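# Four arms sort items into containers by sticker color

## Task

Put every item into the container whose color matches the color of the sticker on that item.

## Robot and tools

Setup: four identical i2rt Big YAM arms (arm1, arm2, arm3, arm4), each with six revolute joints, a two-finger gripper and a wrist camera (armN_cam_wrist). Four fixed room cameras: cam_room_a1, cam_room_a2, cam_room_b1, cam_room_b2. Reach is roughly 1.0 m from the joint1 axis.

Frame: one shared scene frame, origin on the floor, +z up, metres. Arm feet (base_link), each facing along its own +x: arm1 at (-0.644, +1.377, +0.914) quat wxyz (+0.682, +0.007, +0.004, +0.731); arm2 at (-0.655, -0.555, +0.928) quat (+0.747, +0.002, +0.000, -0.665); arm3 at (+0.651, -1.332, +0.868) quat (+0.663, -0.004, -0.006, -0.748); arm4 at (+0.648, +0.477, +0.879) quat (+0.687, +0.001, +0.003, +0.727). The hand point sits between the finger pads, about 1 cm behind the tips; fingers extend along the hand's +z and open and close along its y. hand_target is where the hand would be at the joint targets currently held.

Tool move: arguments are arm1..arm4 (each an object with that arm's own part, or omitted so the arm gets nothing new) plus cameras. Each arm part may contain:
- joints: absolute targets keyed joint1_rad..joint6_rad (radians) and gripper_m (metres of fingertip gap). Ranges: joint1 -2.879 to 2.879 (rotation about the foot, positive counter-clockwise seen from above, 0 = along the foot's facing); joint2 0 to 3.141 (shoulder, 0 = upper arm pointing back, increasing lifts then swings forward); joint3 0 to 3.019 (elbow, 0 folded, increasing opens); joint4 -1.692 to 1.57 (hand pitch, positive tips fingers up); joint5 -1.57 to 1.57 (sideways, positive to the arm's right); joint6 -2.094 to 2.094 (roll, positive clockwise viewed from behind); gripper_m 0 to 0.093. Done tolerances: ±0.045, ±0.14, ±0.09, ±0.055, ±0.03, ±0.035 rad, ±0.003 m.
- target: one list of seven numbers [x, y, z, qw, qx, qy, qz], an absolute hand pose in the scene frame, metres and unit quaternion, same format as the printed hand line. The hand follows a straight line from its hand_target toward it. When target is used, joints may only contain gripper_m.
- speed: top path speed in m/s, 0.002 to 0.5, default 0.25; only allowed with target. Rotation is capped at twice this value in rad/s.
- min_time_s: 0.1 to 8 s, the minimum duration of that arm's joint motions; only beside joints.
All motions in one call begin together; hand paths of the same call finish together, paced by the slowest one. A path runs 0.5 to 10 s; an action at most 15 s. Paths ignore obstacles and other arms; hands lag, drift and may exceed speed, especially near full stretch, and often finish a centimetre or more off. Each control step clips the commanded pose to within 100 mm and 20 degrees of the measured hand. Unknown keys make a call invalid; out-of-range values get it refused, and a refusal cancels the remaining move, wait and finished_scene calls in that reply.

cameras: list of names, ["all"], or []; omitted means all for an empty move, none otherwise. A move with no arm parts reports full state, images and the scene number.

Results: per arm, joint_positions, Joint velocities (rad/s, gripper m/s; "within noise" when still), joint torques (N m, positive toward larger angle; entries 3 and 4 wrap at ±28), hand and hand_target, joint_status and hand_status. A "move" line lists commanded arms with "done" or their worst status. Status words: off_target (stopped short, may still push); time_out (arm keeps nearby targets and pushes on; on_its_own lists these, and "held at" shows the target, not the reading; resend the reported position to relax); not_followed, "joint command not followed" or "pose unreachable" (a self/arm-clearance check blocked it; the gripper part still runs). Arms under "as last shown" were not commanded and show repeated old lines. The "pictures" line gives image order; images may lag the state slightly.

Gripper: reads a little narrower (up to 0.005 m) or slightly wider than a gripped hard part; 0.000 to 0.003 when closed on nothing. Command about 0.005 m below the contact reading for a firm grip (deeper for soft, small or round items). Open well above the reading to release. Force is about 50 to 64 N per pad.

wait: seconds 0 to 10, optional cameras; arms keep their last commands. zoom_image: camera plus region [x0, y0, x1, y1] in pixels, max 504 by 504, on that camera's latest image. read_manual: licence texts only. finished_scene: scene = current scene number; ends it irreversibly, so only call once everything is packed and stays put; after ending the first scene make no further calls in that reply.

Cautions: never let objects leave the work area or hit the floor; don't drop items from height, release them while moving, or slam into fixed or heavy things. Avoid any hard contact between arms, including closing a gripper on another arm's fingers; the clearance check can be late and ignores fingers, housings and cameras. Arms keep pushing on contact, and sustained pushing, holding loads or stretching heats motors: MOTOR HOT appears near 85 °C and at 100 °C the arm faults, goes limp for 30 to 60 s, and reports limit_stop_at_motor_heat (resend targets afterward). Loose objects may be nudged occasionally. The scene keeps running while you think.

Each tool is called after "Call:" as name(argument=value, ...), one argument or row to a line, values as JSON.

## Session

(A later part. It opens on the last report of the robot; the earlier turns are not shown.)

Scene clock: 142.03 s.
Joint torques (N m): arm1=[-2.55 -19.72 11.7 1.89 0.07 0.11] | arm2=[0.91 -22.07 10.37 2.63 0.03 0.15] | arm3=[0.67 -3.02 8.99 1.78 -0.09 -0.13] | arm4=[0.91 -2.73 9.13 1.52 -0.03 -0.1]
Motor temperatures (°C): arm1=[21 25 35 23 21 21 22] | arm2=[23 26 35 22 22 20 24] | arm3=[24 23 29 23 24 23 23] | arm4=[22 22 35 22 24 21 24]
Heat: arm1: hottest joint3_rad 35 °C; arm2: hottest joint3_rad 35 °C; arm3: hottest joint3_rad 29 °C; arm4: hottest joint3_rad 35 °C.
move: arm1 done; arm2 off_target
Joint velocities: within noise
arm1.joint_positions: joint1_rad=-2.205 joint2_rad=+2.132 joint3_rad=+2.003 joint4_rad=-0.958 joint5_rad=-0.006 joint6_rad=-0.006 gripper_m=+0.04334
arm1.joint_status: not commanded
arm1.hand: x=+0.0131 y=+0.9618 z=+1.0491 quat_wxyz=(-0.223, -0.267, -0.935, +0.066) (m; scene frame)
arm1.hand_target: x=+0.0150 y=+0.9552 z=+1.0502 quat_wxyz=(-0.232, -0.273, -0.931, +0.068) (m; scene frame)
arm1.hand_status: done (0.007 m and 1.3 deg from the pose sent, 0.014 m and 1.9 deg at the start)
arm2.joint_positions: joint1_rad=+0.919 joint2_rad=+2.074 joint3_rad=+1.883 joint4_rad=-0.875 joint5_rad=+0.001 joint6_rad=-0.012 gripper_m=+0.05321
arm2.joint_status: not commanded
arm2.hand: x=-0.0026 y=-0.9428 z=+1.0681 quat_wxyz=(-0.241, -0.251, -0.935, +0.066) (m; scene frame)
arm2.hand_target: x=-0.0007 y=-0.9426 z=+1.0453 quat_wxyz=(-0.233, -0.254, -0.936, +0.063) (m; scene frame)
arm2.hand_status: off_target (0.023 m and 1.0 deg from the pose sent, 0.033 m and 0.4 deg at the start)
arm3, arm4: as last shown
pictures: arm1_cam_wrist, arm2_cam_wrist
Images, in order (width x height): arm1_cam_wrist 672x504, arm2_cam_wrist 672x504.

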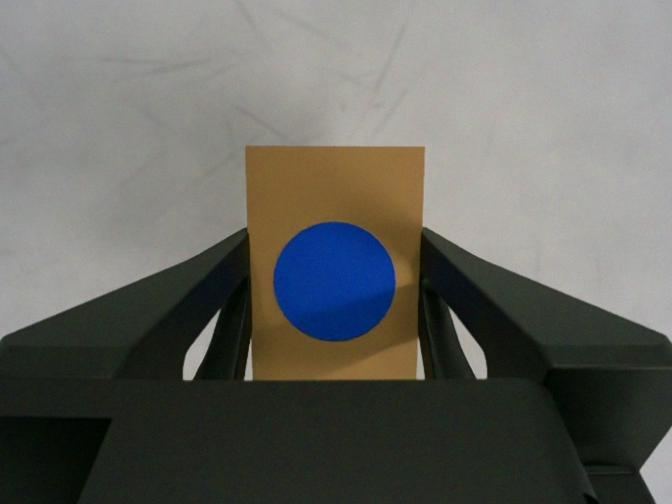

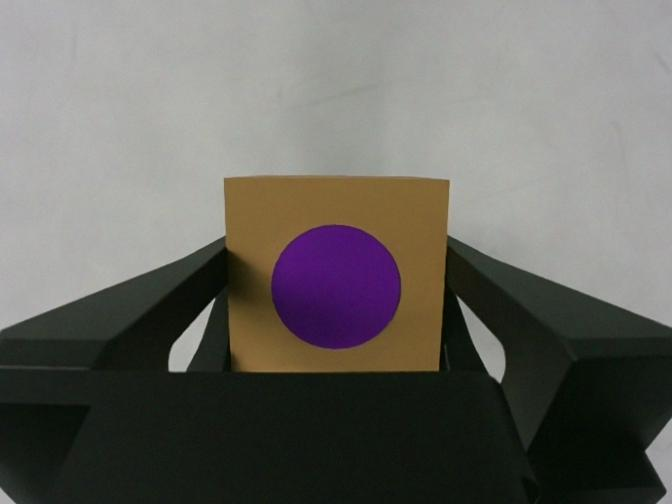

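Call:
move(
  arm1={"target":[0.015,0.955,1.03,0.2159,0.2743,0.935,-0.0633],"speed":0.05},
  arm2={"target":[0.0,-0.943,1.025,0.2171,0.2555,0.9403,-0.059],"speed":0.05},
)

Call:
move(
  arm1={"target":[0.015,0.955,1.015,0.2159,0.2743,0.935,-0.0633],"speed":0.05},
  arm2={"target":[0.0,-0.943,1.01,0.2171,0.2555,0.9403,-0.059],"speed":0.05},
  cameras=["arm1_cam_wrist","arm2_cam_wrist"],
)

Scene clock: 150.63 s.
Joint torques (N m): arm1=[-2.26 -19.43 12.44 1.4 0.02 0.07] | arm2=[0.79 -22.59 11.38 1.98 0.05 0.16] | arm3=[0.62 -2.78 9.01 1.8 -0.08 -0.12] | arm4=[0.79 -2.2 9.16 1.57 -0.05 -0.11]
Motor temperatures (°C): arm1=[21 25 35 23 21 21 22] | arm2=[23 27 34 22 22 20 24] | arm3=[24 23 29 23 24 23 23] | arm4=[22 22 35 22 24 21 24]
Heat: arm1: hottest joint3_rad 35 °C; arm2: hottest joint3_rad 34 °C; arm3: hottest joint3_rad 29 °C; arm4: hottest joint3_rad 35 °C.
move: arm1 done; arm2 off_target
Joint velocities: within noise
arm1.joint_positions: joint1_rad=-2.205 joint2_rad=+2.158 joint3_rad=+2.003 joint4_rad=-0.958 joint5_rad=-0.006 joint6_rad=-0.006 gripper_m=+0.04334
arm1.joint_status: not commanded
arm1.hand: x=+0.0129 y=+0.9618 z=+1.0299 quat_wxyz=(-0.211, -0.268, -0.938, +0.062) (m; scene frame)
arm1.hand_target: x=+0.0150 y=+0.9552 z=+1.0301 quat_wxyz=(-0.216, -0.274, -0.935, +0.063) (m; scene frame)
arm1.hand_status: done (0.007 m and 0.9 deg from the pose sent, 0.020 m and 1.2 deg at the start)
arm2.joint_positions: joint1_rad=+0.919 joint2_rad=+2.110 joint3_rad=+1.883 joint4_rad=-0.875 joint5_rad=+0.001 joint6_rad=-0.012 gripper_m=+0.05321
arm2.joint_status: not commanded
arm2.hand: x=-0.0026 y=-0.9426 z=+1.0411 quat_wxyz=(-0.224, -0.252, -0.940, +0.061) (m; scene frame)
arm2.hand_target: x=-0.0004 y=-0.9428 z=+1.0250 quat_wxyz=(-0.217, -0.255, -0.940, +0.059) (m; scene frame)
arm2.hand_status: off_target (0.016 m and 0.9 deg from the pose sent, 0.043 m and 2.9 deg at the start)
arm3, arm4: as last shown
pictures: none

Scene clock: 151.60 s.
Joint torques (N m): arm1=[-2.49 -18.9 10.62 1.85 0.02 0.14] | arm2=[0.97 -22.36 10.14 2.5 0.04 0.14] | arm3=[0.62 -2.84 8.96 1.76 -0.08 -0.13] | arm4=[1.26 -2.14 9.07 1.62 -0.04 -0.08]
Motor temperatures (°C): arm1=[21 25 35 23 21 21 22] | arm2=[23 27 34 22 22 20 24] | arm3=[24 23 29 23 24 23 23] | arm4=[22 22 35 22 24 21 24]
Heat: arm1: hottest joint3_rad 35 °C; arm2: hottest joint3_rad 34 °C; arm3: hottest joint3_rad 29 °C; arm4: hottest joint3_rad 35 °C.
move: arm1 off_target; arm2 off_target
Joint velocities: within noise
arm1.joint_positions: joint1_rad=-2.205 joint2_rad=+2.158 joint3_rad=+1.998 joint4_rad=-0.939 joint5_rad=-0.006 joint6_rad=-0.006 gripper_m=+0.04334
arm1.joint_status: not commanded
arm1.hand: x=+0.0152 y=+0.9604 z=+1.0293 quat_wxyz=(-0.218, -0.268, -0.936, +0.064) (m; scene frame)
arm1.hand_target: x=+0.0148 y=+0.9554 z=+1.0151 quat_wxyz=(-0.216, -0.274, -0.935, +0.063) (m; scene frame)
arm1.hand_status: off_target (0.015 m and 0.8 deg from the pose sent, 0.016 m and 0.9 deg at the start)
arm2.joint_positions: joint1_rad=+0.919 joint2_rad=+2.113 joint3_rad=+1.874 joint4_rad=-0.855 joint5_rad=+0.001 joint6_rad=-0.012 gripper_m=+0.05321
arm2.joint_status: not commanded
arm2.hand: x=-0.0011 y=-0.9435 z=+1.0373 quat_wxyz=(-0.228, -0.251, -0.939, +0.062) (m; scene frame)
arm2.hand_target: x=-0.0009 y=-0.9425 z=+1.0105 quat_wxyz=(-0.217, -0.255, -0.940, +0.059) (m; scene frame)
arm2.hand_status: off_target (0.027 m and 1.4 deg from the pose sent, 0.031 m and 0.9 deg at the start)
arm3, arm4: as last shown
pictures: arm1_cam_wrist, arm2_cam_wrist
Images, in order (width x height): arm1_cam_wrist 672x504, arm2_cam_wrist 672x504.

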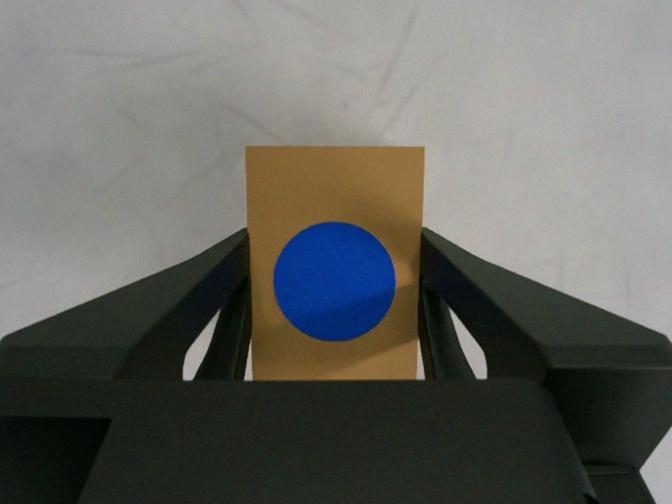

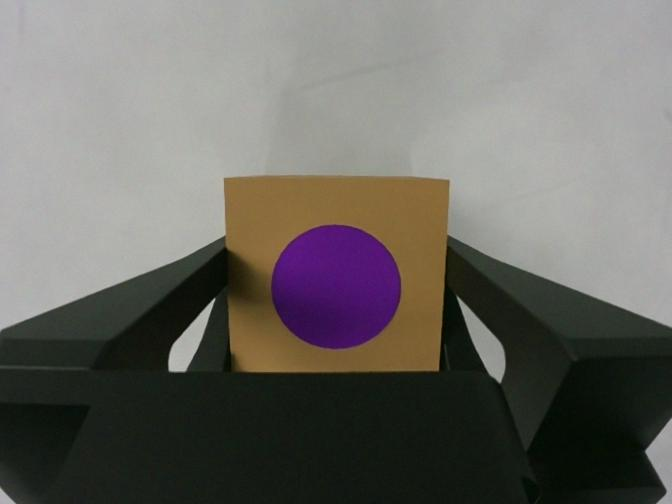

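Call:
move(
  arm1={"target":[0.015,0.955,1.0,0.2159,0.2743,0.935,-0.0633],"speed":0.05},
  arm2={"target":[0.0,-0.943,0.995,0.2171,0.2555,0.9403,-0.059],"speed":0.05},
)

Scene clock: 156.03 s.
Joint torques (N m): arm1=[-2.14 -18.26 9.47 2.11 0.09 0.11] | arm2=[1.03 -21.07 9.06 2.62 0.05 0.15] | arm3=[0.67 -2.84 8.96 1.8 -0.08 -0.12] | arm4=[1.26 -2.26 9.01 1.63 -0.05 -0.13]
Motor temperatures (°C): arm1=[21 25 34 23 21 21 22] | arm2=[23 27 34 22 22 20 24] | arm3=[24 23 30 23 24 23 23] | arm4=[22 22 36 22 24 21 24]
Heat: arm1: hottest joint3_rad 34 °C; arm2: hottest joint3_rad 34 °C; arm3: hottest joint3_rad 30 °C; arm4: hottest joint3_rad 36 °C.
move: arm1 off_target; arm2 off_target
Joint velocities: within noise
arm1.joint_positions: joint1_rad=-2.205 joint2_rad=+2.158 joint3_rad=+1.988 joint4_rad=-0.908 joint5_rad=-0.007 joint6_rad=-0.005 gripper_m=+0.04334
arm1.joint_status: not commanded
arm1.hand: x=+0.0186 y=+0.9584 z=+1.0279 quat_wxyz=(-0.227, -0.267, -0.934, +0.066) (m; scene frame)
arm1.hand_target: x=+0.0144 y=+0.9556 z=+1.0005 quat_wxyz=(-0.216, -0.274, -0.935, +0.063) (m; scene frame)
arm1.hand_status: off_target (0.028 m and 1.6 deg from the pose sent, 0.030 m and 0.8 deg at the start)
arm2.joint_positions: joint1_rad=+0.919 joint2_rad=+2.113 joint3_rad=+1.866 joint4_rad=-0.825 joint5_rad=+0.001 joint6_rad=-0.012 gripper_m=+0.05321
arm2.joint_status: not commanded
arm2.hand: x=+0.0023 y=-0.9455 z=+1.0366 quat_wxyz=(-0.238, -0.251, -0.936, +0.065) (m; scene frame)
arm2.hand_target: x=-0.0016 y=-0.9421 z=+0.9961 quat_wxyz=(-0.217, -0.255, -0.940, +0.059) (m; scene frame)
arm2.hand_status: off_target (0.042 m and 2.6 deg from the pose sent, 0.042 m and 1.4 deg at the start)
arm3, arm4: as last shown
pictures: none

Call:
move(
  arm1={"target":[0.017,0.957,1.023,0.2159,0.2743,0.935,-0.0633],"speed":0.1},
  arm2={"target":[0.001,-0.944,1.028,0.2250,0.2550,0.9390,-0.061],"speed":0.1},
)

Call:
move(
  arm1={"joints":{"gripper_m":0.075}},
  arm2={"joints":{"gripper_m":0.085}},
  cameras=["arm1_cam_wrist","arm2_cam_wrist"],
)

Call:
move(
  arm1={"target":[-0.04,0.991,1.145,0.2159,0.2743,0.935,-0.0633],"speed":0.15},
  arm2={"target":[-0.055,-0.913,1.15,0.2171,0.2555,0.9403,-0.059],"speed":0.15},
  cameras=["arm1_cam_wrist","arm2_cam_wrist"],
)

Scene clock: 174.93 s.
Joint torques (N m): arm1=[-2.14 -19.02 13.16 0.28 0.1 0.06] | arm2=[0.91 -23.53 12.18 0.75 0.02 0.13] | arm3=[0.79 -2.78 8.96 1.83 -0.09 -0.13] | arm4=[1.49 -2.32 9.03 1.54 -0.05 -0.09]
Motor temperatures (°C): arm1=[21 27 34 23 21 21 22] | arm2=[23 27 32 22 22 20 24] | arm3=[24 23 30 23 24 23 23] | arm4=[22 22 36 22 24 21 24]
Heat: arm1: hottest joint3_rad 34 °C; arm2: hottest joint3_rad 32 °C; arm3: hottest joint3_rad 30 °C; arm4: hottest joint3_rad 36 °C.
move: arm1 done; arm2 done
Joint velocities: within noise
arm1.joint_positions: joint1_rad=-2.205 joint2_rad=+2.157 joint3_rad=+1.988 joint4_rad=-0.912 joint5_rad=-0.007 joint6_rad=+0.002 gripper_m=+0.04334
arm1.joint_status: not commanded
arm1.hand: x=+0.0179 y=+0.9588 z=+1.0278 quat_wxyz=(-0.226, -0.271, -0.933, +0.065) (m; scene frame)
arm1.hand_target: x=+0.0170 y=+0.9572 z=+1.0230 quat_wxyz=(-0.216, -0.274, -0.935, +0.063) (m; scene frame)
arm1.hand_status: done (0.005 m and 1.3 deg from the pose sent, 0.005 m and 1.6 deg at the start)
arm2.joint_positions: joint1_rad=+0.919 joint2_rad=+2.113 joint3_rad=+1.865 joint4_rad=-0.826 joint5_rad=+0.001 joint6_rad=-0.012 gripper_m=+0.05321
arm2.joint_status: not commanded
arm2.hand: x=+0.0018 y=-0.9453 z=+1.0361 quat_wxyz=(-0.237, -0.251, -0.936, +0.065) (m; scene frame)
arm2.hand_target: x=+0.0009 y=-0.9440 z=+1.0282 quat_wxyz=(-0.225, -0.255, -0.938, +0.061) (m; scene frame)
arm2.hand_status: done (0.008 m and 1.6 deg from the pose sent, 0.009 m and 1.7 deg at the start)
arm3, arm4: as last shown
pictures: none

Scene clock: 175.47 s.
Joint torques (N m): arm1=[-1.67 -20.37 13.05 0.69 0.1 0.02] | arm2=[0.97 -23.36 12.12 1.17 0.03 0.14] | arm3=[0.79 -2.9 8.98 1.8 -0.09 -0.12] | arm4=[1.32 -2.2 9.2 1.51 -0.03 -0.09]
Motor temperatures (°C): arm1=[21 27 34 23 21 21 22] | arm2=[23 27 32 22 22 20 24] | arm3=[24 23 30 23 24 23 23] | arm4=[22 22 36 22 24 21 24]
Heat: arm1: hottest joint3_rad 34 °C; arm2: hottest joint3_rad 32 °C; arm3: hottest joint3_rad 30 °C; arm4: hottest joint3_rad 36 °C.
move: arm1 done; arm2 done
Joint velocities: within noise
arm1.joint_positions: joint1_rad=-2.205 joint2_rad=+2.163 joint3_rad=+1.988 joint4_rad=-0.927 joint5_rad=-0.006 joint6_rad=+0.002 gripper_m=+0.07496
arm1.joint_status: all done
arm1.hand: x=+0.0149 y=+0.9605 z=+1.0221 quat_wxyz=(-0.217, -0.271, -0.936, +0.063) (m; scene frame)
arm1.hand_target: x=+0.0170 y=+0.9572 z=+1.0229 quat_wxyz=(-0.216, -0.274, -0.935, +0.063) (m; scene frame)
arm1.hand_status: not commanded
arm2.joint_positions: joint1_rad=+0.919 joint2_rad=+2.113 joint3_rad=+1.865 joint4_rad=-0.836 joint5_rad=+0.001 joint6_rad=-0.012 gripper_m=+0.08493
arm2.joint_status: all done
arm2.hand: x=+0.0000 y=-0.9442 z=+1.0349 quat_wxyz=(-0.233, -0.251, -0.937, +0.064) (m; scene frame)
arm2.hand_target: x=+0.0009 y=-0.9440 z=+1.0282 quat_wxyz=(-0.225, -0.255, -0.938, +0.061) (m; scene frame)
arm2.hand_status: not commanded
arm3.joint_positions: joint1_rad=-1.981 joint2_rad=+0.794 joint3_rad=+1.005 joint4_rad=-1.165 joint5_rad=+0.002 joint6_rad=+0.008 gripper_m=+0.09397
arm3.joint_status: not commanded
arm3.hand: x=+0.3736 y=-1.1634 z=+1.1911 quat_wxyz=(+0.074, -0.919, +0.256, +0.291) (m; scene frame)
arm3.hand_target: x=+0.3717 y=-1.1595 z=+1.1886 quat_wxyz=(+0.075, -0.918, +0.256, +0.292) (m; scene frame)
arm3.hand_status: not commanded
arm4.joint_positions: joint1_rad=+0.865 joint2_rad=+0.790 joint3_rad=+0.999 joint4_rad=-1.167 joint5_rad=+0.003 joint6_rad=+0.014 gripper_m=+0.09397
arm4.joint_status: not commanded
arm4.hand: x=+0.3953 y=+0.6725 z=+1.2032 quat_wxyz=(-0.093, +0.901, -0.312, -0.288) (m; scene frame)
arm4.hand_target: x=+0.3895 y=+0.6742 z=+1.2034 quat_wxyz=(-0.094, +0.903, -0.302, -0.291) (m; scene frame)
arm4.hand_status: not commanded
pictures: arm1_cam_wrist, arm2_cam_wrist
Images, in order (width x height): arm1_cam_wrist 672x504, arm2_cam_wrist 672x504.

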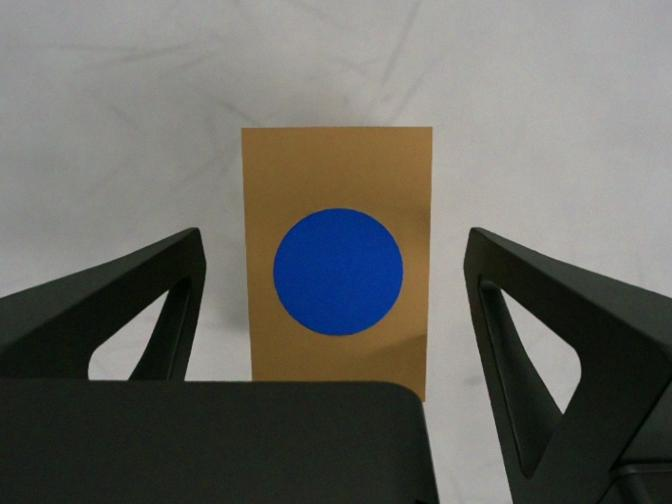

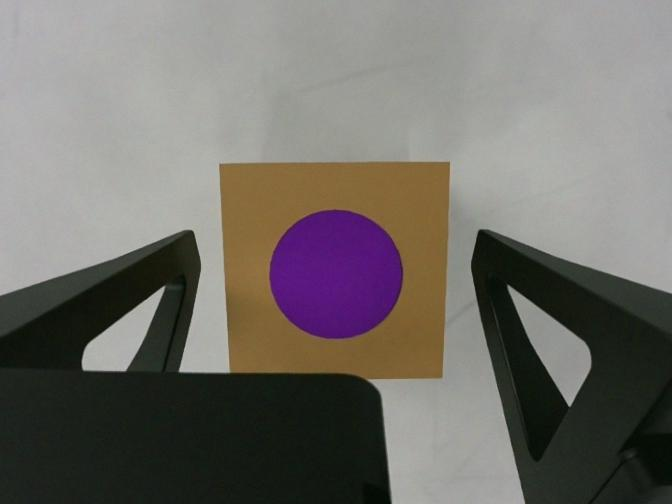

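Scene clock: 177.17 s.
Joint torques (N m): arm1=[-2.14 -18.67 11.49 0.66 0.01 0.05] | arm2=[0.62 -22.53 10.25 1.1 0 0.12] | arm3=[0.67 -3.08 8.99 1.78 -0.08 -0.13] | arm4=[1.08 -1.79 9.11 1.51 -0.06 -0.11]
Motor temperatures (°C): arm1=[21 27 34 23 21 21 22] | arm2=[23 27 32 22 22 20 24] | arm3=[24 23 30 23 24 23 23] | arm4=[22 22 36 22 24 21 24]
Heat: arm1: hottest joint3_rad 34 °C; arm2: hottest joint3_rad 32 °C; arm3: hottest joint3_rad 30 °C; arm4: hottest joint3_rad 36 °C.
move: arm1 done; arm2 done
Joint velocities: arm1=[within noise] | arm2=[-0.044 -0.015 0.007 -0.022 0.007 0.037 0.001] | arm3=[within noise] | arm4=[within noise]
arm1.joint_positions: joint1_rad=-2.205 joint2_rad=+1.944 joint3_rad=+1.937 joint4_rad=-1.096 joint5_rad=-0.006 joint6_rad=+0.002 gripper_m=+0.07496
arm1.joint_status: not commanded
arm1.hand: x=-0.0346 y=+0.9928 z=+1.1383 quat_wxyz=(-0.216, -0.271, -0.936, +0.063) (m; scene frame)
arm1.hand_target: x=-0.0399 y=+0.9912 z=+1.1450 quat_wxyz=(-0.216, -0.274, -0.935, +0.063) (m; scene frame)
arm1.hand_status: done (0.009 m and 0.3 deg from the pose sent, 0.138 m and 0.3 deg at the start)
arm2.joint_positions: joint1_rad=+0.919 joint2_rad=+1.904 joint3_rad=+1.856 joint4_rad=-1.045 joint5_rad=+0.001 joint6_rad=-0.012 gripper_m=+0.08493
arm2.joint_status: not commanded
arm2.hand: x=-0.0488 y=-0.9158 z=+1.1552 quat_wxyz=(-0.228, -0.252, -0.939, +0.062) (m; scene frame)
arm2.hand_target: x=-0.0549 y=-0.9130 z=+1.1499 quat_wxyz=(-0.217, -0.256, -0.940, +0.059) (m; scene frame)
arm2.hand_status: done (0.009 m and 1.4 deg from the pose sent, 0.131 m and 1.9 deg at the start)
arm3, arm4: as last shown
pictures: arm1_cam_wrist, arm2_cam_wrist
Images, in order (width x height): arm1_cam_wrist 672x504, arm2_cam_wrist 672x504.

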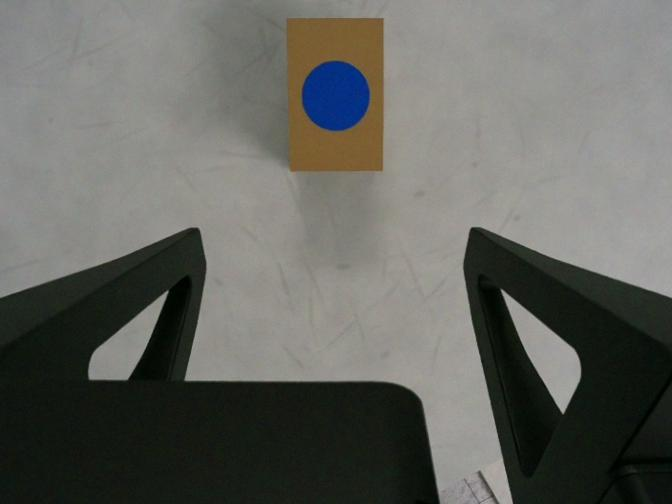

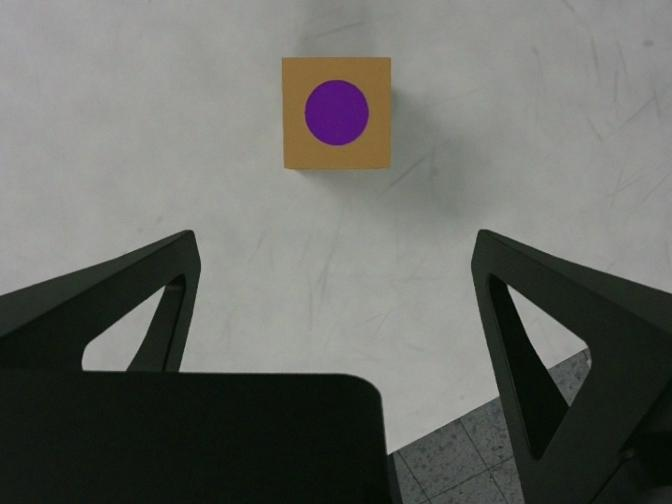

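Call:
move(
  arm1={"target":[-0.25,1.126,1.17,0.2159,0.2743,0.935,-0.0633],"speed":0.25},
  arm2={"target":[-0.26,-0.79,1.17,0.2171,0.2555,0.9403,-0.059],"speed":0.25},
)

Call:
move(
  arm1={"joints":{"joint2_rad":0.75,"joint3_rad":1.0,"joint4_rad":-1.15},"min_time_s":2},
  arm2={"joints":{"joint2_rad":0.75,"joint3_rad":1.0,"joint4_rad":-1.15},"min_time_s":2},
  arm4={"target":[0.059,0.932,1.142,0.0862,-0.9133,0.2653,0.2967],"speed":0.18},
  arm3={"target":[0.044,-0.969,1.147,0.0815,-0.9172,0.251,0.298],"speed":0.18},
  cameras=["arm3_cam_wrist","arm4_cam_wrist"],
)

Scene clock: 186.97 s.
Joint torques (N m): arm1=[-2.2 -6.95 11.71 0.83 0.04 0.07] | arm2=[1.03 -11.05 10.33 1.52 0.07 0.15] | arm3=[0.79 -2.78 8.95 1.78 -0.08 -0.13] | arm4=[1.32 -2.43 9.05 1.62 -0.02 -0.1]
Motor temperatures (°C): arm1=[21 27 34 23 21 21 22] | arm2=[23 27 32 22 22 20 24] | arm3=[24 23 30 23 24 23 23] | arm4=[22 22 36 22 24 21 24]
Heat: arm1: hottest joint3_rad 34 °C; arm2: hottest joint3_rad 32 °C; arm3: hottest joint3_rad 30 °C; arm4: hottest joint3_rad 36 °C.
move: arm1 done; arm2 done
Joint velocities: within noise
arm1.joint_positions: joint1_rad=-2.205 joint2_rad=+1.258 joint3_rad=+1.182 joint4_rad=-1.023 joint5_rad=-0.006 joint6_rad=+0.002 gripper_m=+0.07496
arm1.joint_status: not commanded
arm1.hand: x=-0.2479 y=+1.1285 z=+1.1691 quat_wxyz=(-0.218, -0.271, -0.935, +0.063) (m; scene frame)
arm1.hand_target: x=-0.2499 y=+1.1261 z=+1.1700 quat_wxyz=(-0.216, -0.274, -0.935, +0.063) (m; scene frame)
arm1.hand_status: done (0.003 m and 0.4 deg from the pose sent, 0.255 m and 0.3 deg at the start)
arm2.joint_positions: joint1_rad=+0.919 joint2_rad=+1.257 joint3_rad=+1.151 joint4_rad=-0.989 joint5_rad=+0.001 joint6_rad=-0.012 gripper_m=+0.08493
arm2.joint_status: not commanded
arm2.hand: x=-0.2574 y=-0.7924 z=+1.1788 quat_wxyz=(-0.227, -0.252, -0.939, +0.062) (m; scene frame)
arm2.hand_target: x=-0.2601 y=-0.7900 z=+1.1702 quat_wxyz=(-0.217, -0.256, -0.940, +0.059) (m; scene frame)
arm2.hand_status: done (0.009 m and 1.3 deg from the pose sent, 0.246 m and 1.4 deg at the start)
arm3, arm4: as last shown
pictures: none

Scene clock: 190.03 s.
Joint torques (N m): arm1=[-2.2 -0.56 11.37 1.1 0.01 -0.02] | arm2=[0.91 -3.6 10.14 1.48 0.07 0.15] | arm3=[1.55 -20.42 14.26 0.83 0.13 -0.11] | arm4=[0.56 -20.89 13.11 0.55 -0.09 -0.07]
Motor temperatures (°C): arm1=[21 27 34 23 21 21 22] | arm2=[23 27 32 22 22 20 24] | arm3=[24 23 30 23 24 23 23] | arm4=[22 22 36 22 24 21 24]
Heat: arm1: hottest joint3_rad 34 °C; arm2: hottest joint3_rad 32 °C; arm3: hottest joint3_rad 30 °C; arm4: hottest joint3_rad 36 °C.
move: arm1 done; arm2 done; arm3 off_target; arm4 off_target
Joint velocities: within noise
arm1.joint_positions: joint1_rad=-2.205 joint2_rad=+0.752 joint3_rad=+1.001 joint4_rad=-1.139 joint5_rad=-0.006 joint6_rad=+0.002 gripper_m=+0.07496
arm1.joint_status: all done
arm1.hand: x=-0.3699 y=+1.2065 z=+1.2495 quat_wxyz=(-0.314, -0.263, -0.908, +0.091) (m; scene frame)
arm1.hand_target: x=-0.3731 y=+1.2061 z=+1.2480 quat_wxyz=(-0.309, -0.266, -0.909, +0.091) (m; scene frame)
arm1.hand_status: not commanded
arm2.joint_positions: joint1_rad=+0.919 joint2_rad=+0.752 joint3_rad=+1.015 joint4_rad=-1.135 joint5_rad=+0.001 joint6_rad=-0.012 gripper_m=+0.08493
arm2.joint_status: all done
arm2.hand: x=-0.3808 y=-0.7199 z=+1.2763 quat_wxyz=(-0.330, -0.243, -0.907, +0.091) (m; scene frame)
arm2.hand_target: x=-0.3844 y=-0.7172 z=+1.2665 quat_wxyz=(-0.317, -0.248, -0.911, +0.087) (m; scene frame)
arm2.hand_status: not commanded
arm3.joint_positions: joint1_rad=-1.981 joint2_rad=+1.793 joint3_rad=+1.744 joint4_rad=-0.928 joint5_rad=+0.009 joint6_rad=+0.004 gripper_m=+0.09397
arm3.joint_status: not commanded
arm3.hand: x=+0.0552 y=-0.9760 z=+1.1221 quat_wxyz=(+0.074, -0.923, +0.256, +0.279) (m; scene frame)
arm3.hand_target: x=+0.0453 y=-0.9697 z=+1.1470 quat_wxyz=(+0.082, -0.917, +0.251, +0.298) (m; scene frame)
arm3.hand_status: off_target (0.028 m and 2.5 deg from the pose sent, 0.385 m and 1.4 deg at the start)
arm4.joint_positions: joint1_rad=+0.854 joint2_rad=+1.906 joint3_rad=+1.868 joint4_rad=-0.935 joint5_rad=-0.051 joint6_rad=-0.072 gripper_m=+0.09397
arm4.joint_status: not commanded
arm4.hand: x=+0.0657 y=+0.9201 z=+1.1270 quat_wxyz=(-0.080, +0.916, -0.270, -0.286) (m; scene frame)
arm4.hand_target: x=+0.0597 y=+0.9313 z=+1.1418 quat_wxyz=(-0.087, +0.913, -0.265, -0.297) (m; scene frame)
arm4.hand_status: off_target (0.020 m and 1.6 deg from the pose sent, 0.429 m and 5.7 deg at the start)
pictures: arm3_cam_wrist, arm4_cam_wrist
Images, in order (width x height): arm3_cam_wrist 672x504, arm4_cam_wrist 672x504.

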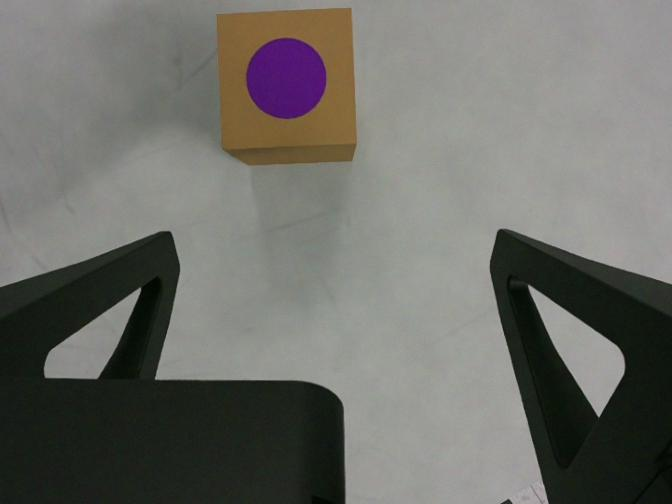

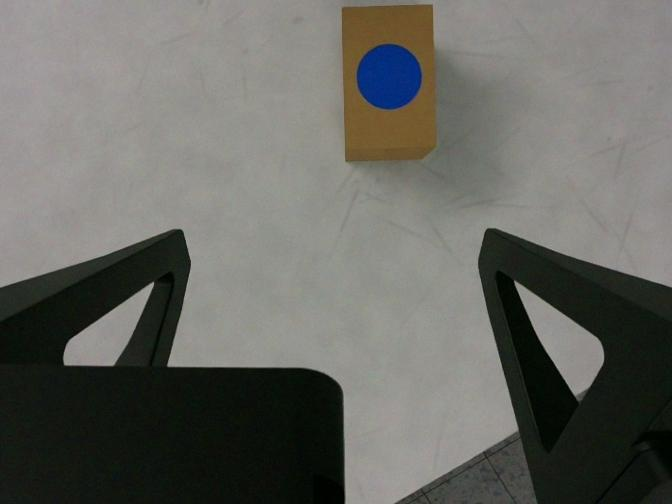

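Call:
move(
  arm4={"target":[-0.003,1.0,1.04,0.0826,-0.9164,0.2541,0.2978],"speed":0.1},
  arm3={"target":[-0.026,-0.95,1.072,0.0774,-0.9207,0.2381,0.2991],"speed":0.1},
  cameras=["arm3_cam_wrist","arm4_cam_wrist"],
)

Scene clock: 214.57 s.
Joint torques (N m): arm1=[-2.37 -0.38 11.3 1.07 0 0.03] | arm2=[0.85 -3.72 10.15 1.46 0.07 0.15] | arm3=[2.61 -23.18 14.12 1.63 0 -0.12] | arm4=[0.73 -24.41 12.96 1.21 -0.1 -0.08]
Motor temperatures (°C): arm1=[20 26 34 23 21 21 22] | arm2=[23 26 32 22 22 20 23] | arm3=[24 25 32 23 24 23 23] | arm4=[22 24 41 22 24 21 24]
Heat: arm1: hottest joint3_rad 34 °C; arm2: hottest joint3_rad 32 °C; arm3: hottest joint3_rad 32 °C; arm4: hottest joint3_rad 41 °C.
move: arm3 off_target; arm4 off_target
Joint velocities: within noise
arm1, arm2: as last shown
arm3.joint_positions: joint1_rad=-1.972 joint2_rad=+2.003 joint3_rad=+1.869 joint4_rad=-0.861 joint5_rad=+0.009 joint6_rad=+0.000 gripper_m=+0.09397
arm3.joint_status: not commanded
arm3.hand: x=-0.0036 y=-0.9507 z=+1.0486 quat_wxyz=(+0.071, -0.927, +0.250, +0.271) (m; scene frame)
arm3.hand_target: x=-0.0242 y=-0.9511 z=+1.0724 quat_wxyz=(+0.077, -0.921, +0.238, +0.299) (m; scene frame)
arm3.hand_status: off_target (0.032 m and 3.6 deg from the pose sent, 0.099 m and 3.2 deg at the start)
arm4.joint_positions: joint1_rad=+0.828 joint2_rad=+2.209 joint3_rad=+2.109 joint4_rad=-0.890 joint5_rad=-0.080 joint6_rad=-0.112 gripper_m=+0.09397
arm4.joint_status: not commanded
arm4.hand: x=+0.0072 y=+0.9854 z=+1.0291 quat_wxyz=(-0.074, +0.921, -0.261, -0.280) (m; scene frame)
arm4.hand_target: x=-0.0019 y=+0.9991 z=+1.0401 quat_wxyz=(-0.083, +0.916, -0.254, -0.298) (m; scene frame)
arm4.hand_status: off_target (0.021 m and 2.5 deg from the pose sent, 0.137 m and 2.3 deg at the start)
pictures: arm3_cam_wrist, arm4_cam_wrist
Images, in order (width x height): arm3_cam_wrist 672x504, arm4_cam_wrist 672x504.

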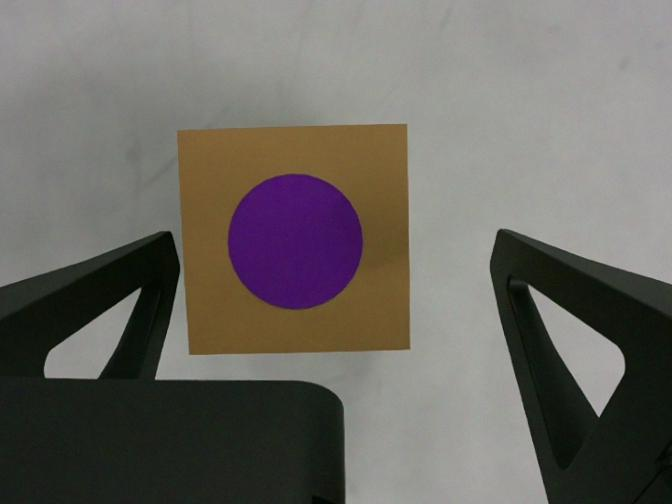

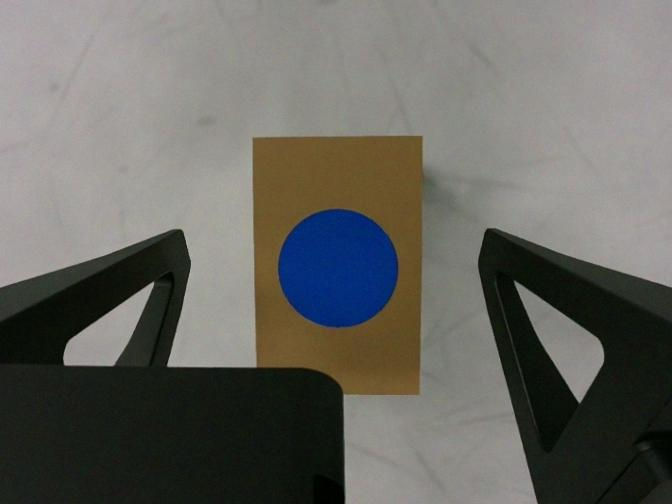

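Call:
move(
  arm3={"target":[-0.041,-0.951,1.067,0.0774,-0.9207,0.2381,0.2991],"speed":0.1},
  arm4={"joints":{"gripper_m":0.036}},
)

Call:
move(
  arm3={"joints":{"gripper_m":0.043}},
)

Call:
move(
  arm4={"target":[0.05,0.955,1.12,0.0826,-0.9164,0.2541,0.2978],"speed":0.15},
  arm3={"target":[0.03,-0.99,1.15,0.0774,-0.9207,0.2381,0.2991],"speed":0.15},
  cameras=["arm3_cam_wrist","arm4_cam_wrist"],
)

Scene clock: 224.03 s.
Joint torques (N m): arm1=[-2.61 -0.32 11.41 1.02 -0.01 0.07] | arm2=[0.85 -3.6 10.13 1.46 0.08 0.16] | arm3=[2.32 -23.24 14.16 1.17 0.13 -0.03] | arm4=[0.38 -24.94 12.92 1.33 -0.06 -0.08]
Motor temperatures (°C): arm1=[20 25 34 23 21 21 22] | arm2=[23 26 32 22 22 20 23] | arm3=[24 25 34 23 24 23 23] | arm4=[22 25 41 22 24 21 24]
Heat: arm1: hottest joint3_rad 34 °C; arm2: hottest joint3_rad 32 °C; arm3: hottest joint3_rad 34 °C; arm4: hottest joint3_rad 41 °C.
move: arm3 off_target; arm4 off_target
Joint velocities: within noise
arm1, arm2: as last shown
arm3.joint_positions: joint1_rad=-1.958 joint2_rad=+2.039 joint3_rad=+1.923 joint4_rad=-0.860 joint5_rad=+0.012 joint6_rad=+0.000 gripper_m=+0.09397
arm3.joint_status: not commanded
arm3.hand: x=-0.0221 y=-0.9513 z=+1.0498 quat_wxyz=(+0.073, -0.926, +0.244, +0.280) (m; scene frame)
arm3.hand_target: x=-0.0397 y=-0.9519 z=+1.0673 quat_wxyz=(+0.077, -0.921, +0.238, +0.300) (m; scene frame)
arm3.hand_status: off_target (0.026 m and 2.4 deg from the pose sent, 0.042 m and 3.6 deg at the start)
arm4.joint_positions: joint1_rad=+0.828 joint2_rad=+2.209 joint3_rad=+2.110 joint4_rad=-0.890 joint5_rad=-0.081 joint6_rad=-0.114 gripper_m=+0.04435
arm4.joint_status: gripper_m off_target (ended at +0.04438, target +0.03600)
arm4.hand: x=+0.0068 y=+0.9854 z=+1.0297 quat_wxyz=(-0.074, +0.921, -0.260, -0.281) (m; scene frame)
arm4.hand_target: x=-0.0020 y=+0.9991 z=+1.0402 quat_wxyz=(-0.083, +0.916, -0.254, -0.298) (m; scene frame)
arm4.hand_status: not commanded
pictures: none

Scene clock: 224.63 s.
Joint torques (N m): arm1=[-2.08 -0.62 11.28 0.91 -0.02 -0.01] | arm2=[1.03 -3.6 10.15 1.42 0.06 0.16] | arm3=[2.43 -23.18 14.12 1.24 0.11 -0.04] | arm4=[0.62 -24.53 12.82 1.26 -0.08 -0.05]
Motor temperatures (°C): arm1=[20 25 34 23 21 21 22] | arm2=[23 26 32 22 22 20 23] | arm3=[24 25 34 23 24 23 23] | arm4=[22 25 41 22 24 21 24]
Heat: arm1: hottest joint3_rad 34 °C; arm2: hottest joint3_rad 32 °C; arm3: hottest joint3_rad 34 °C; arm4: hottest joint3_rad 41 °C.
move: arm3 off_target
Joint velocities: within noise
arm1, arm2, arm4: as last shown
arm3.joint_positions: joint1_rad=-1.958 joint2_rad=+2.039 joint3_rad=+1.923 joint4_rad=-0.860 joint5_rad=+0.013 joint6_rad=+0.000 gripper_m=+0.05318
arm3.joint_status: gripper_m off_target (ended at +0.05321, target +0.04300)
arm3.hand: x=-0.0221 y=-0.9511 z=+1.0498 quat_wxyz=(+0.074, -0.926, +0.244, +0.280) (m; scene frame)
arm3.hand_target: x=-0.0397 y=-0.9518 z=+1.0673 quat_wxyz=(+0.077, -0.921, +0.238, +0.300) (m; scene frame)
arm3.hand_status: not commanded
pictures: none

Scene clock: 226.17 s.
Joint torques (N m): arm1=[-2.67 -0.21 11.23 0.92 -0.02 0.04] | arm2=[1.03 -3.72 10.14 1.46 0.07 0.16] | arm3=[2.61 -21.48 9.29 0.96 0.13 -0.02] | arm4=[0.97 -24.53 9.37 0.65 -0.04 -0.05]
Motor temperatures (°C): arm1=[20 25 34 23 21 21 22] | arm2=[23 26 32 22 22 20 23] | arm3=[24 25 34 23 24 23 23] | arm4=[22 25 41 22 24 21 25]
Heat: arm1: hottest joint3_rad 34 °C; arm2: hottest joint3_rad 32 °C; arm3: hottest joint3_rad 34 °C; arm4: hottest joint3_rad 41 °C.
move: arm3 done; arm4 done
Joint velocities: within noise
arm1, arm2: as last shown
arm3.joint_positions: joint1_rad=-1.958 joint2_rad=+1.813 joint3_rad=+1.825 joint4_rad=-0.944 joint5_rad=+0.014 joint6_rad=+0.000 gripper_m=+0.05318
arm3.joint_status: not commanded
arm3.hand: x=+0.0331 y=-0.9804 z=+1.1495 quat_wxyz=(+0.079, -0.919, +0.243, +0.300) (m; scene frame)
arm3.hand_target: x=+0.0301 y=-0.9899 z=+1.1500 quat_wxyz=(+0.077, -0.921, +0.238, +0.299) (m; scene frame)
arm3.hand_status: done (0.010 m and 0.6 deg from the pose sent, 0.120 m and 2.4 deg at the start)
arm4.joint_positions: joint1_rad=+0.828 joint2_rad=+2.000 joint3_rad=+1.973 joint4_rad=-0.921 joint5_rad=-0.081 joint6_rad=-0.114 gripper_m=+0.04435
arm4.joint_status: not commanded
arm4.hand: x=+0.0465 y=+0.9536 z=+1.1160 quat_wxyz=(-0.082, +0.915, -0.257, -0.299) (m; scene frame)
arm4.hand_target: x=+0.0499 y=+0.9549 z=+1.1201 quat_wxyz=(-0.083, +0.916, -0.254, -0.298) (m; scene frame)
arm4.hand_status: done (0.005 m and 0.4 deg from the pose sent, 0.105 m and 2.4 deg at the start)
pictures: arm3_cam_wrist, arm4_cam_wrist
Images, in order (width x height): arm3_cam_wrist 672x504, arm4_cam_wrist 672x504.

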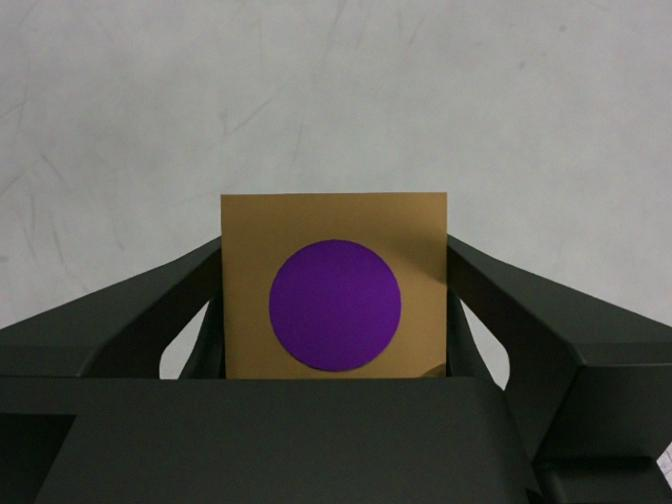

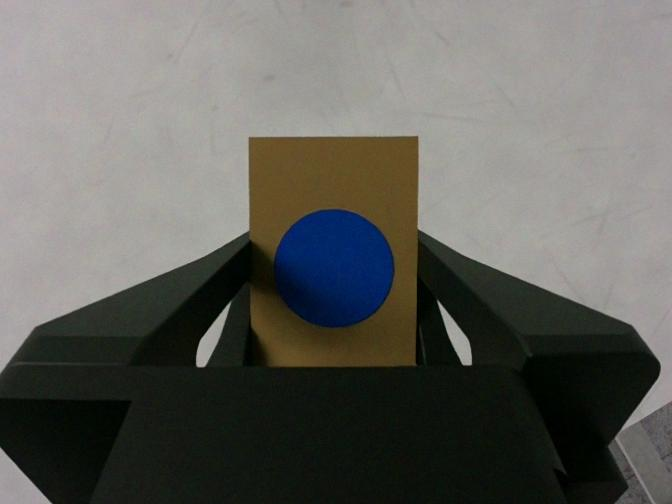

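Call:
move(
  arm4={"target":[0.27,0.775,1.17,0.0826,-0.9164,0.2541,0.2978],"speed":0.25},
  arm3={"target":[0.27,-1.12,1.17,0.0774,-0.9207,0.2381,0.2991],"speed":0.25},
)

Call:
move(
  arm4={"joints":{"joint2_rad":0.75,"joint3_rad":1.0,"joint4_rad":-1.15,"joint5_rad":0,"joint6_rad":0},"min_time_s":1.5},
  arm3={"joints":{"joint2_rad":0.75,"joint3_rad":1.0,"joint4_rad":-1.15,"joint5_rad":0,"joint6_rad":0},"min_time_s":1.5},
)

Call:
move(
  arm4={"joints":{"joint1_rad":-1.71,"joint2_rad":0.9,"joint3_rad":1.2,"joint4_rad":-1.3},"min_time_s":3.5},
  arm3={"joints":{"joint1_rad":1.55,"joint2_rad":0.75},"min_time_s":4},
  cameras=["arm3_cam_wrist","arm4_cam_wrist","cam_room_a1"],
)

Scene clock: 240.13 s.
Joint torques (N m): arm1=[-2.14 -0.5 11.3 0.94 0 0] | arm2=[1.03 -3.49 10.14 1.44 0.07 0.16] | arm3=[2.37 -7.82 9.44 1.05 0.13 -0.01] | arm4=[0.15 -10.11 9.57 0.65 -0.11 -0.08]
Motor temperatures (°C): arm1=[20 25 34 23 21 21 22] | arm2=[23 26 32 22 22 20 23] | arm3=[24 26 32 23 24 23 24] | arm4=[22 27 39 22 24 21 25]
Heat: arm1: hottest joint3_rad 34 °C; arm2: hottest joint3_rad 32 °C; arm3: hottest joint3_rad 32 °C; arm4: hottest joint3_rad 39 °C.
move: arm3 done; arm4 done
Joint velocities: within noise
arm1, arm2: as last shown
arm3.joint_positions: joint1_rad=-1.956 joint2_rad=+1.077 joint3_rad=+1.107 joint4_rad=-0.954 joint5_rad=+0.016 joint6_rad=+0.000 gripper_m=+0.05318
arm3.joint_status: not commanded
arm3.hand: x=+0.2731 y=-1.1146 z=+1.1738 quat_wxyz=(+0.081, -0.918, +0.242, +0.303) (m; scene frame)
arm3.hand_target: x=+0.2702 y=-1.1200 z=+1.1701 quat_wxyz=(+0.077, -0.921, +0.238, +0.299) (m; scene frame)
arm3.hand_status: done (0.007 m and 0.8 deg from the pose sent, 0.276 m and 0.6 deg at the start)
arm4.joint_positions: joint1_rad=+0.828 joint2_rad=+1.216 joint3_rad=+1.166 joint4_rad=-0.894 joint5_rad=-0.081 joint6_rad=-0.114 gripper_m=+0.04435
arm4.joint_status: not commanded
arm4.hand: x=+0.2686 y=+0.7722 z=+1.1697 quat_wxyz=(-0.082, +0.915, -0.257, -0.301) (m; scene frame)
arm4.hand_target: x=+0.2699 y=+0.7749 z=+1.1701 quat_wxyz=(-0.083, +0.916, -0.254, -0.298) (m; scene frame)
arm4.hand_status: done (0.003 m and 0.5 deg from the pose sent, 0.291 m and 0.4 deg at the start)
pictures: none

Scene clock: 242.07 s.
Joint torques (N m): arm1=[-3.14 -0.26 11.3 1.13 0 0.04] | arm2=[0.91 -3.49 10.14 1.47 0.08 0.15] | arm3=[2.49 -3.31 9.1 1.02 -0.09 -0.05] | arm4=[0.21 -2.78 9.06 0.69 0.21 0.17]
Motor temperatures (°C): arm1=[20 25 34 23 21 21 22] | arm2=[23 26 32 22 22 20 23] | arm3=[24 26 32 23 24 23 24] | arm4=[22 27 39 22 24 21 25]
Heat: arm1: hottest joint3_rad 34 °C; arm2: hottest joint3_rad 32 °C; arm3: hottest joint3_rad 32 °C; arm4: hottest joint3_rad 39 °C.
move: arm3 done; arm4 done
Joint velocities: within noise
arm1, arm2: as last shown
arm3.joint_positions: joint1_rad=-1.956 joint2_rad=+0.753 joint3_rad=+1.004 joint4_rad=-1.146 joint5_rad=+0.003 joint6_rad=+0.000 gripper_m=+0.05318
arm3.joint_status: all done
arm3.hand: x=+0.3735 y=-1.1724 z=+1.2057 quat_wxyz=(+0.078, -0.914, +0.239, +0.319) (m; scene frame)
arm3.hand_target: x=+0.3727 y=-1.1779 z=+1.2037 quat_wxyz=(+0.074, -0.917, +0.232, +0.317) (m; scene frame)
arm3.hand_status: not commanded
arm4.joint_positions: joint1_rad=+0.828 joint2_rad=+0.751 joint3_rad=+0.997 joint4_rad=-1.141 joint5_rad=-0.004 joint6_rad=-0.014 gripper_m=+0.04435
arm4.joint_status: all done
arm4.hand: x=+0.4041 y=+0.6793 z=+1.2178 quat_wxyz=(-0.110, +0.890, -0.311, -0.314) (m; scene frame)
arm4.hand_target: x=+0.4073 y=+0.6804 z=+1.2180 quat_wxyz=(-0.109, +0.888, -0.322, -0.311) (m; scene frame)
arm4.hand_status: not commanded
pictures: none

Scene clock: 246.40 s.
Joint torques (N m): arm1=[-2.78 -0.32 11.11 0.99 0.03 0.05] | arm2=[0.85 -3.66 10.14 1.47 0.06 0.15] | arm3=[1.79 -3.02 9.07 1.07 0.08 -0.05] | arm4=[0.79 -3.25 12.97 0.51 0.14 0.18]
Motor temperatures (°C): arm1=[20 25 34 23 21 21 22] | arm2=[23 26 32 22 22 20 23] | arm3=[24 26 32 23 24 23 24] | arm4=[22 26 39 22 24 21 25]
Heat: arm1: hottest joint3_rad 34 °C; arm2: hottest joint3_rad 32 °C; arm3: hottest joint3_rad 32 °C; arm4: hottest joint3_rad 39 °C.
move: arm3 done; arm4 done
Joint velocities: within noise
arm1, arm2: as last shown
arm3.joint_positions: joint1_rad=+1.541 joint2_rad=+0.753 joint3_rad=+1.004 joint4_rad=-1.146 joint5_rad=-0.001 joint6_rad=+0.000 gripper_m=+0.05314
arm3.joint_status: all done
arm3.hand: x=+0.9642 y=-1.3748 z=+1.2092 quat_wxyz=(-0.332, -0.069, -0.940, +0.031) (m; scene frame)
arm3.hand_target: x=+0.9626 y=-1.3718 z=+1.2071 quat_wxyz=(-0.329, -0.064, -0.942, +0.030) (m; scene frame)
arm3.hand_status: not commanded
arm4.joint_positions: joint1_rad=-1.711 joint2_rad=+0.888 joint3_rad=+1.142 joint4_rad=-1.291 joint5_rad=-0.002 joint6_rad=-0.013 gripper_m=+0.04435
arm4.joint_status: all done
arm4.hand: x=+0.9799 y=+0.4505 z=+1.2276 quat_wxyz=(-0.262, -0.033, -0.964, +0.014) (m; scene frame)
arm4.hand_target: x=+0.9869 y=+0.4502 z=+1.2512 quat_wxyz=(-0.279, -0.039, -0.959, +0.013) (m; scene frame)
arm4.hand_status: not commanded
pictures: arm3_cam_wrist, arm4_cam_wrist, cam_room_a1
Images, in order (width x height): arm3_cam_wrist 672x504, arm4_cam_wrist 672x504, cam_room_a1 672x504.

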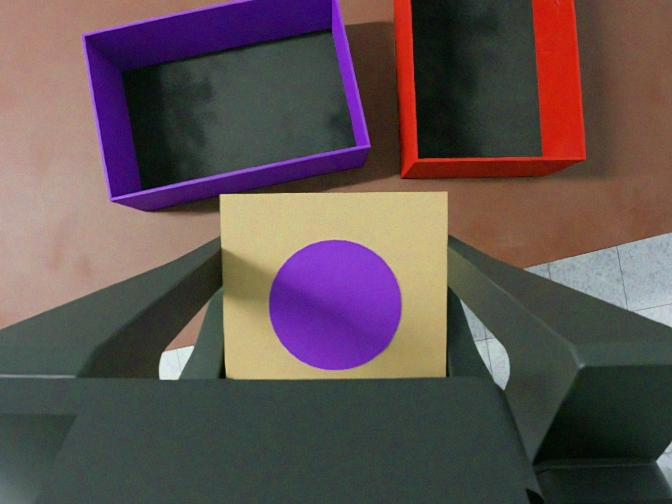

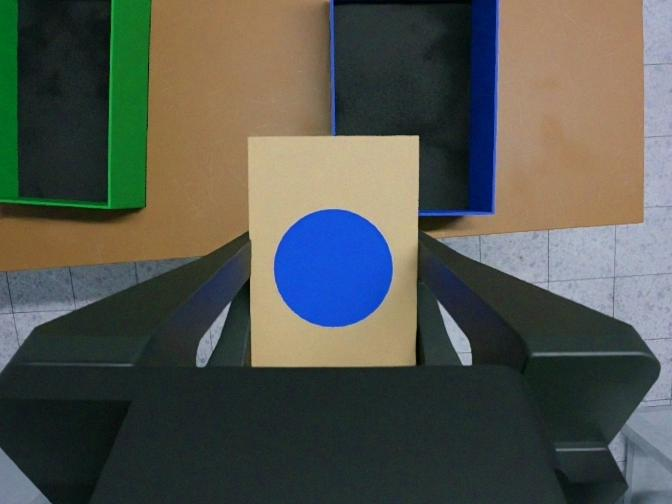

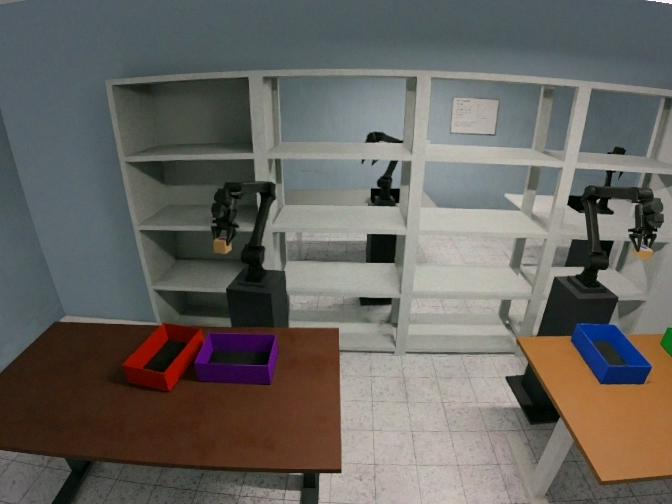

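Call:
move(
  arm4={"target":[1.155,0.346,0.95,0.3083,0.0664,0.9487,-0.0216],"speed":0.2},
  arm3={"target":[1.222,-1.286,0.95,0.3088,-0.0332,0.9504,0.0108],"speed":0.2},
  cameras=["arm3_cam_wrist","arm4_cam_wrist"],
)

Scene clock: 268.90 s.
Joint torques (N m): arm1=[-2.55 -0.56 11.43 1.03 0.01 0.05] | arm2=[0.97 -3.78 10.13 1.43 0.07 0.16] | arm3=[1.96 -15.5 11.71 1.74 -0.05 -0.13] | arm4=[-0.03 -13.63 8.28 1.57 -0.06 -0.11]
Motor temperatures (°C): arm1=[20 24 34 23 21 21 22] | arm2=[23 25 32 22 22 20 23] | arm3=[24 25 32 23 24 23 24] | arm4=[22 25 39 22 24 21 26]
Heat: arm1: hottest joint3_rad 34 °C; arm2: hottest joint3_rad 32 °C; arm3: hottest joint3_rad 32 °C; arm4: hottest joint3_rad 39 °C.
move: arm3 off_target; arm4 off_target
Joint velocities: within noise
arm1.joint_positions: joint1_rad=-2.205 joint2_rad=+0.752 joint3_rad=+1.001 joint4_rad=-1.139 joint5_rad=-0.006 joint6_rad=+0.002 gripper_m=+0.07496
arm1.joint_status: not commanded
arm1.hand: x=-0.3699 y=+1.2065 z=+1.2495 quat_wxyz=(-0.314, -0.263, -0.908, +0.091) (m; scene frame)
arm1.hand_target: x=-0.3731 y=+1.2061 z=+1.2480 quat_wxyz=(-0.309, -0.266, -0.909, +0.091) (m; scene frame)
arm1.hand_status: not commanded
arm2.joint_positions: joint1_rad=+0.919 joint2_rad=+0.752 joint3_rad=+1.015 joint4_rad=-1.135 joint5_rad=+0.001 joint6_rad=-0.012 gripper_m=+0.08493
arm2.joint_status: not commanded
arm2.hand: x=-0.3808 y=-0.7199 z=+1.2763 quat_wxyz=(-0.330, -0.243, -0.907, +0.091) (m; scene frame)
arm2.hand_target: x=-0.3844 y=-0.7172 z=+1.2665 quat_wxyz=(-0.317, -0.248, -0.911, +0.087) (m; scene frame)
arm2.hand_status: not commanded
arm3.joint_positions: joint1_rad=+1.755 joint2_rad=+1.635 joint3_rad=+0.969 joint4_rad=-0.344 joint5_rad=-0.005 joint6_rad=+0.022 gripper_m=+0.05314
arm3.joint_status: not commanded
arm3.hand: x=+1.1961 y=-1.2955 z=+0.9257 quat_wxyz=(-0.277, +0.023, -0.961, -0.008) (m; scene frame)
arm3.hand_target: x=+1.2201 y=-1.2861 z=+0.9507 quat_wxyz=(-0.309, +0.033, -0.951, -0.011) (m; scene frame)
arm3.hand_status: off_target (0.037 m and 4.0 deg from the pose sent, 0.376 m and 12.9 deg at the start)
arm4.joint_positions: joint1_rad=-1.903 joint2_rad=+1.541 joint3_rad=+0.855 joint4_rad=-0.291 joint5_rad=-0.083 joint6_rad=-0.098 gripper_m=+0.04436
arm4.joint_status: not commanded
arm4.hand: x=+1.1450 y=+0.3515 z=+0.9412 quat_wxyz=(-0.292, -0.072, -0.953, +0.017) (m; scene frame)
arm4.hand_target: x=+1.1546 y=+0.3461 z=+0.9502 quat_wxyz=(-0.308, -0.066, -0.949, +0.022) (m; scene frame)
arm4.hand_status: off_target (0.014 m and 2.1 deg from the pose sent, 0.344 m and 6.8 deg at the start)
pictures: arm3_cam_wrist, arm4_cam_wrist
Images, in order (width x height): arm3_cam_wrist 672x504, arm4_cam_wrist 672x504.

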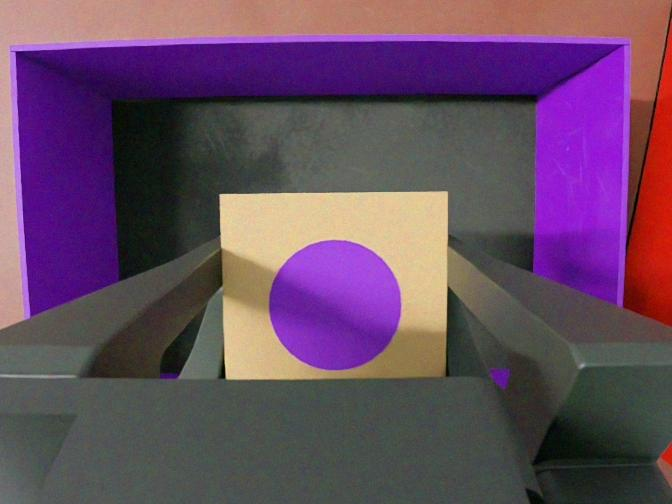

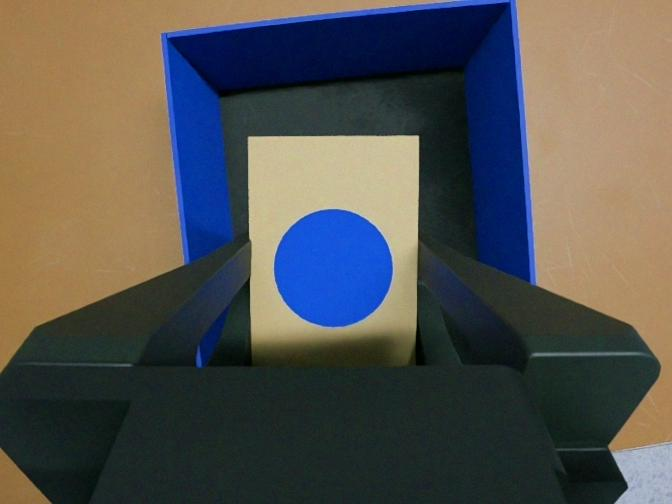

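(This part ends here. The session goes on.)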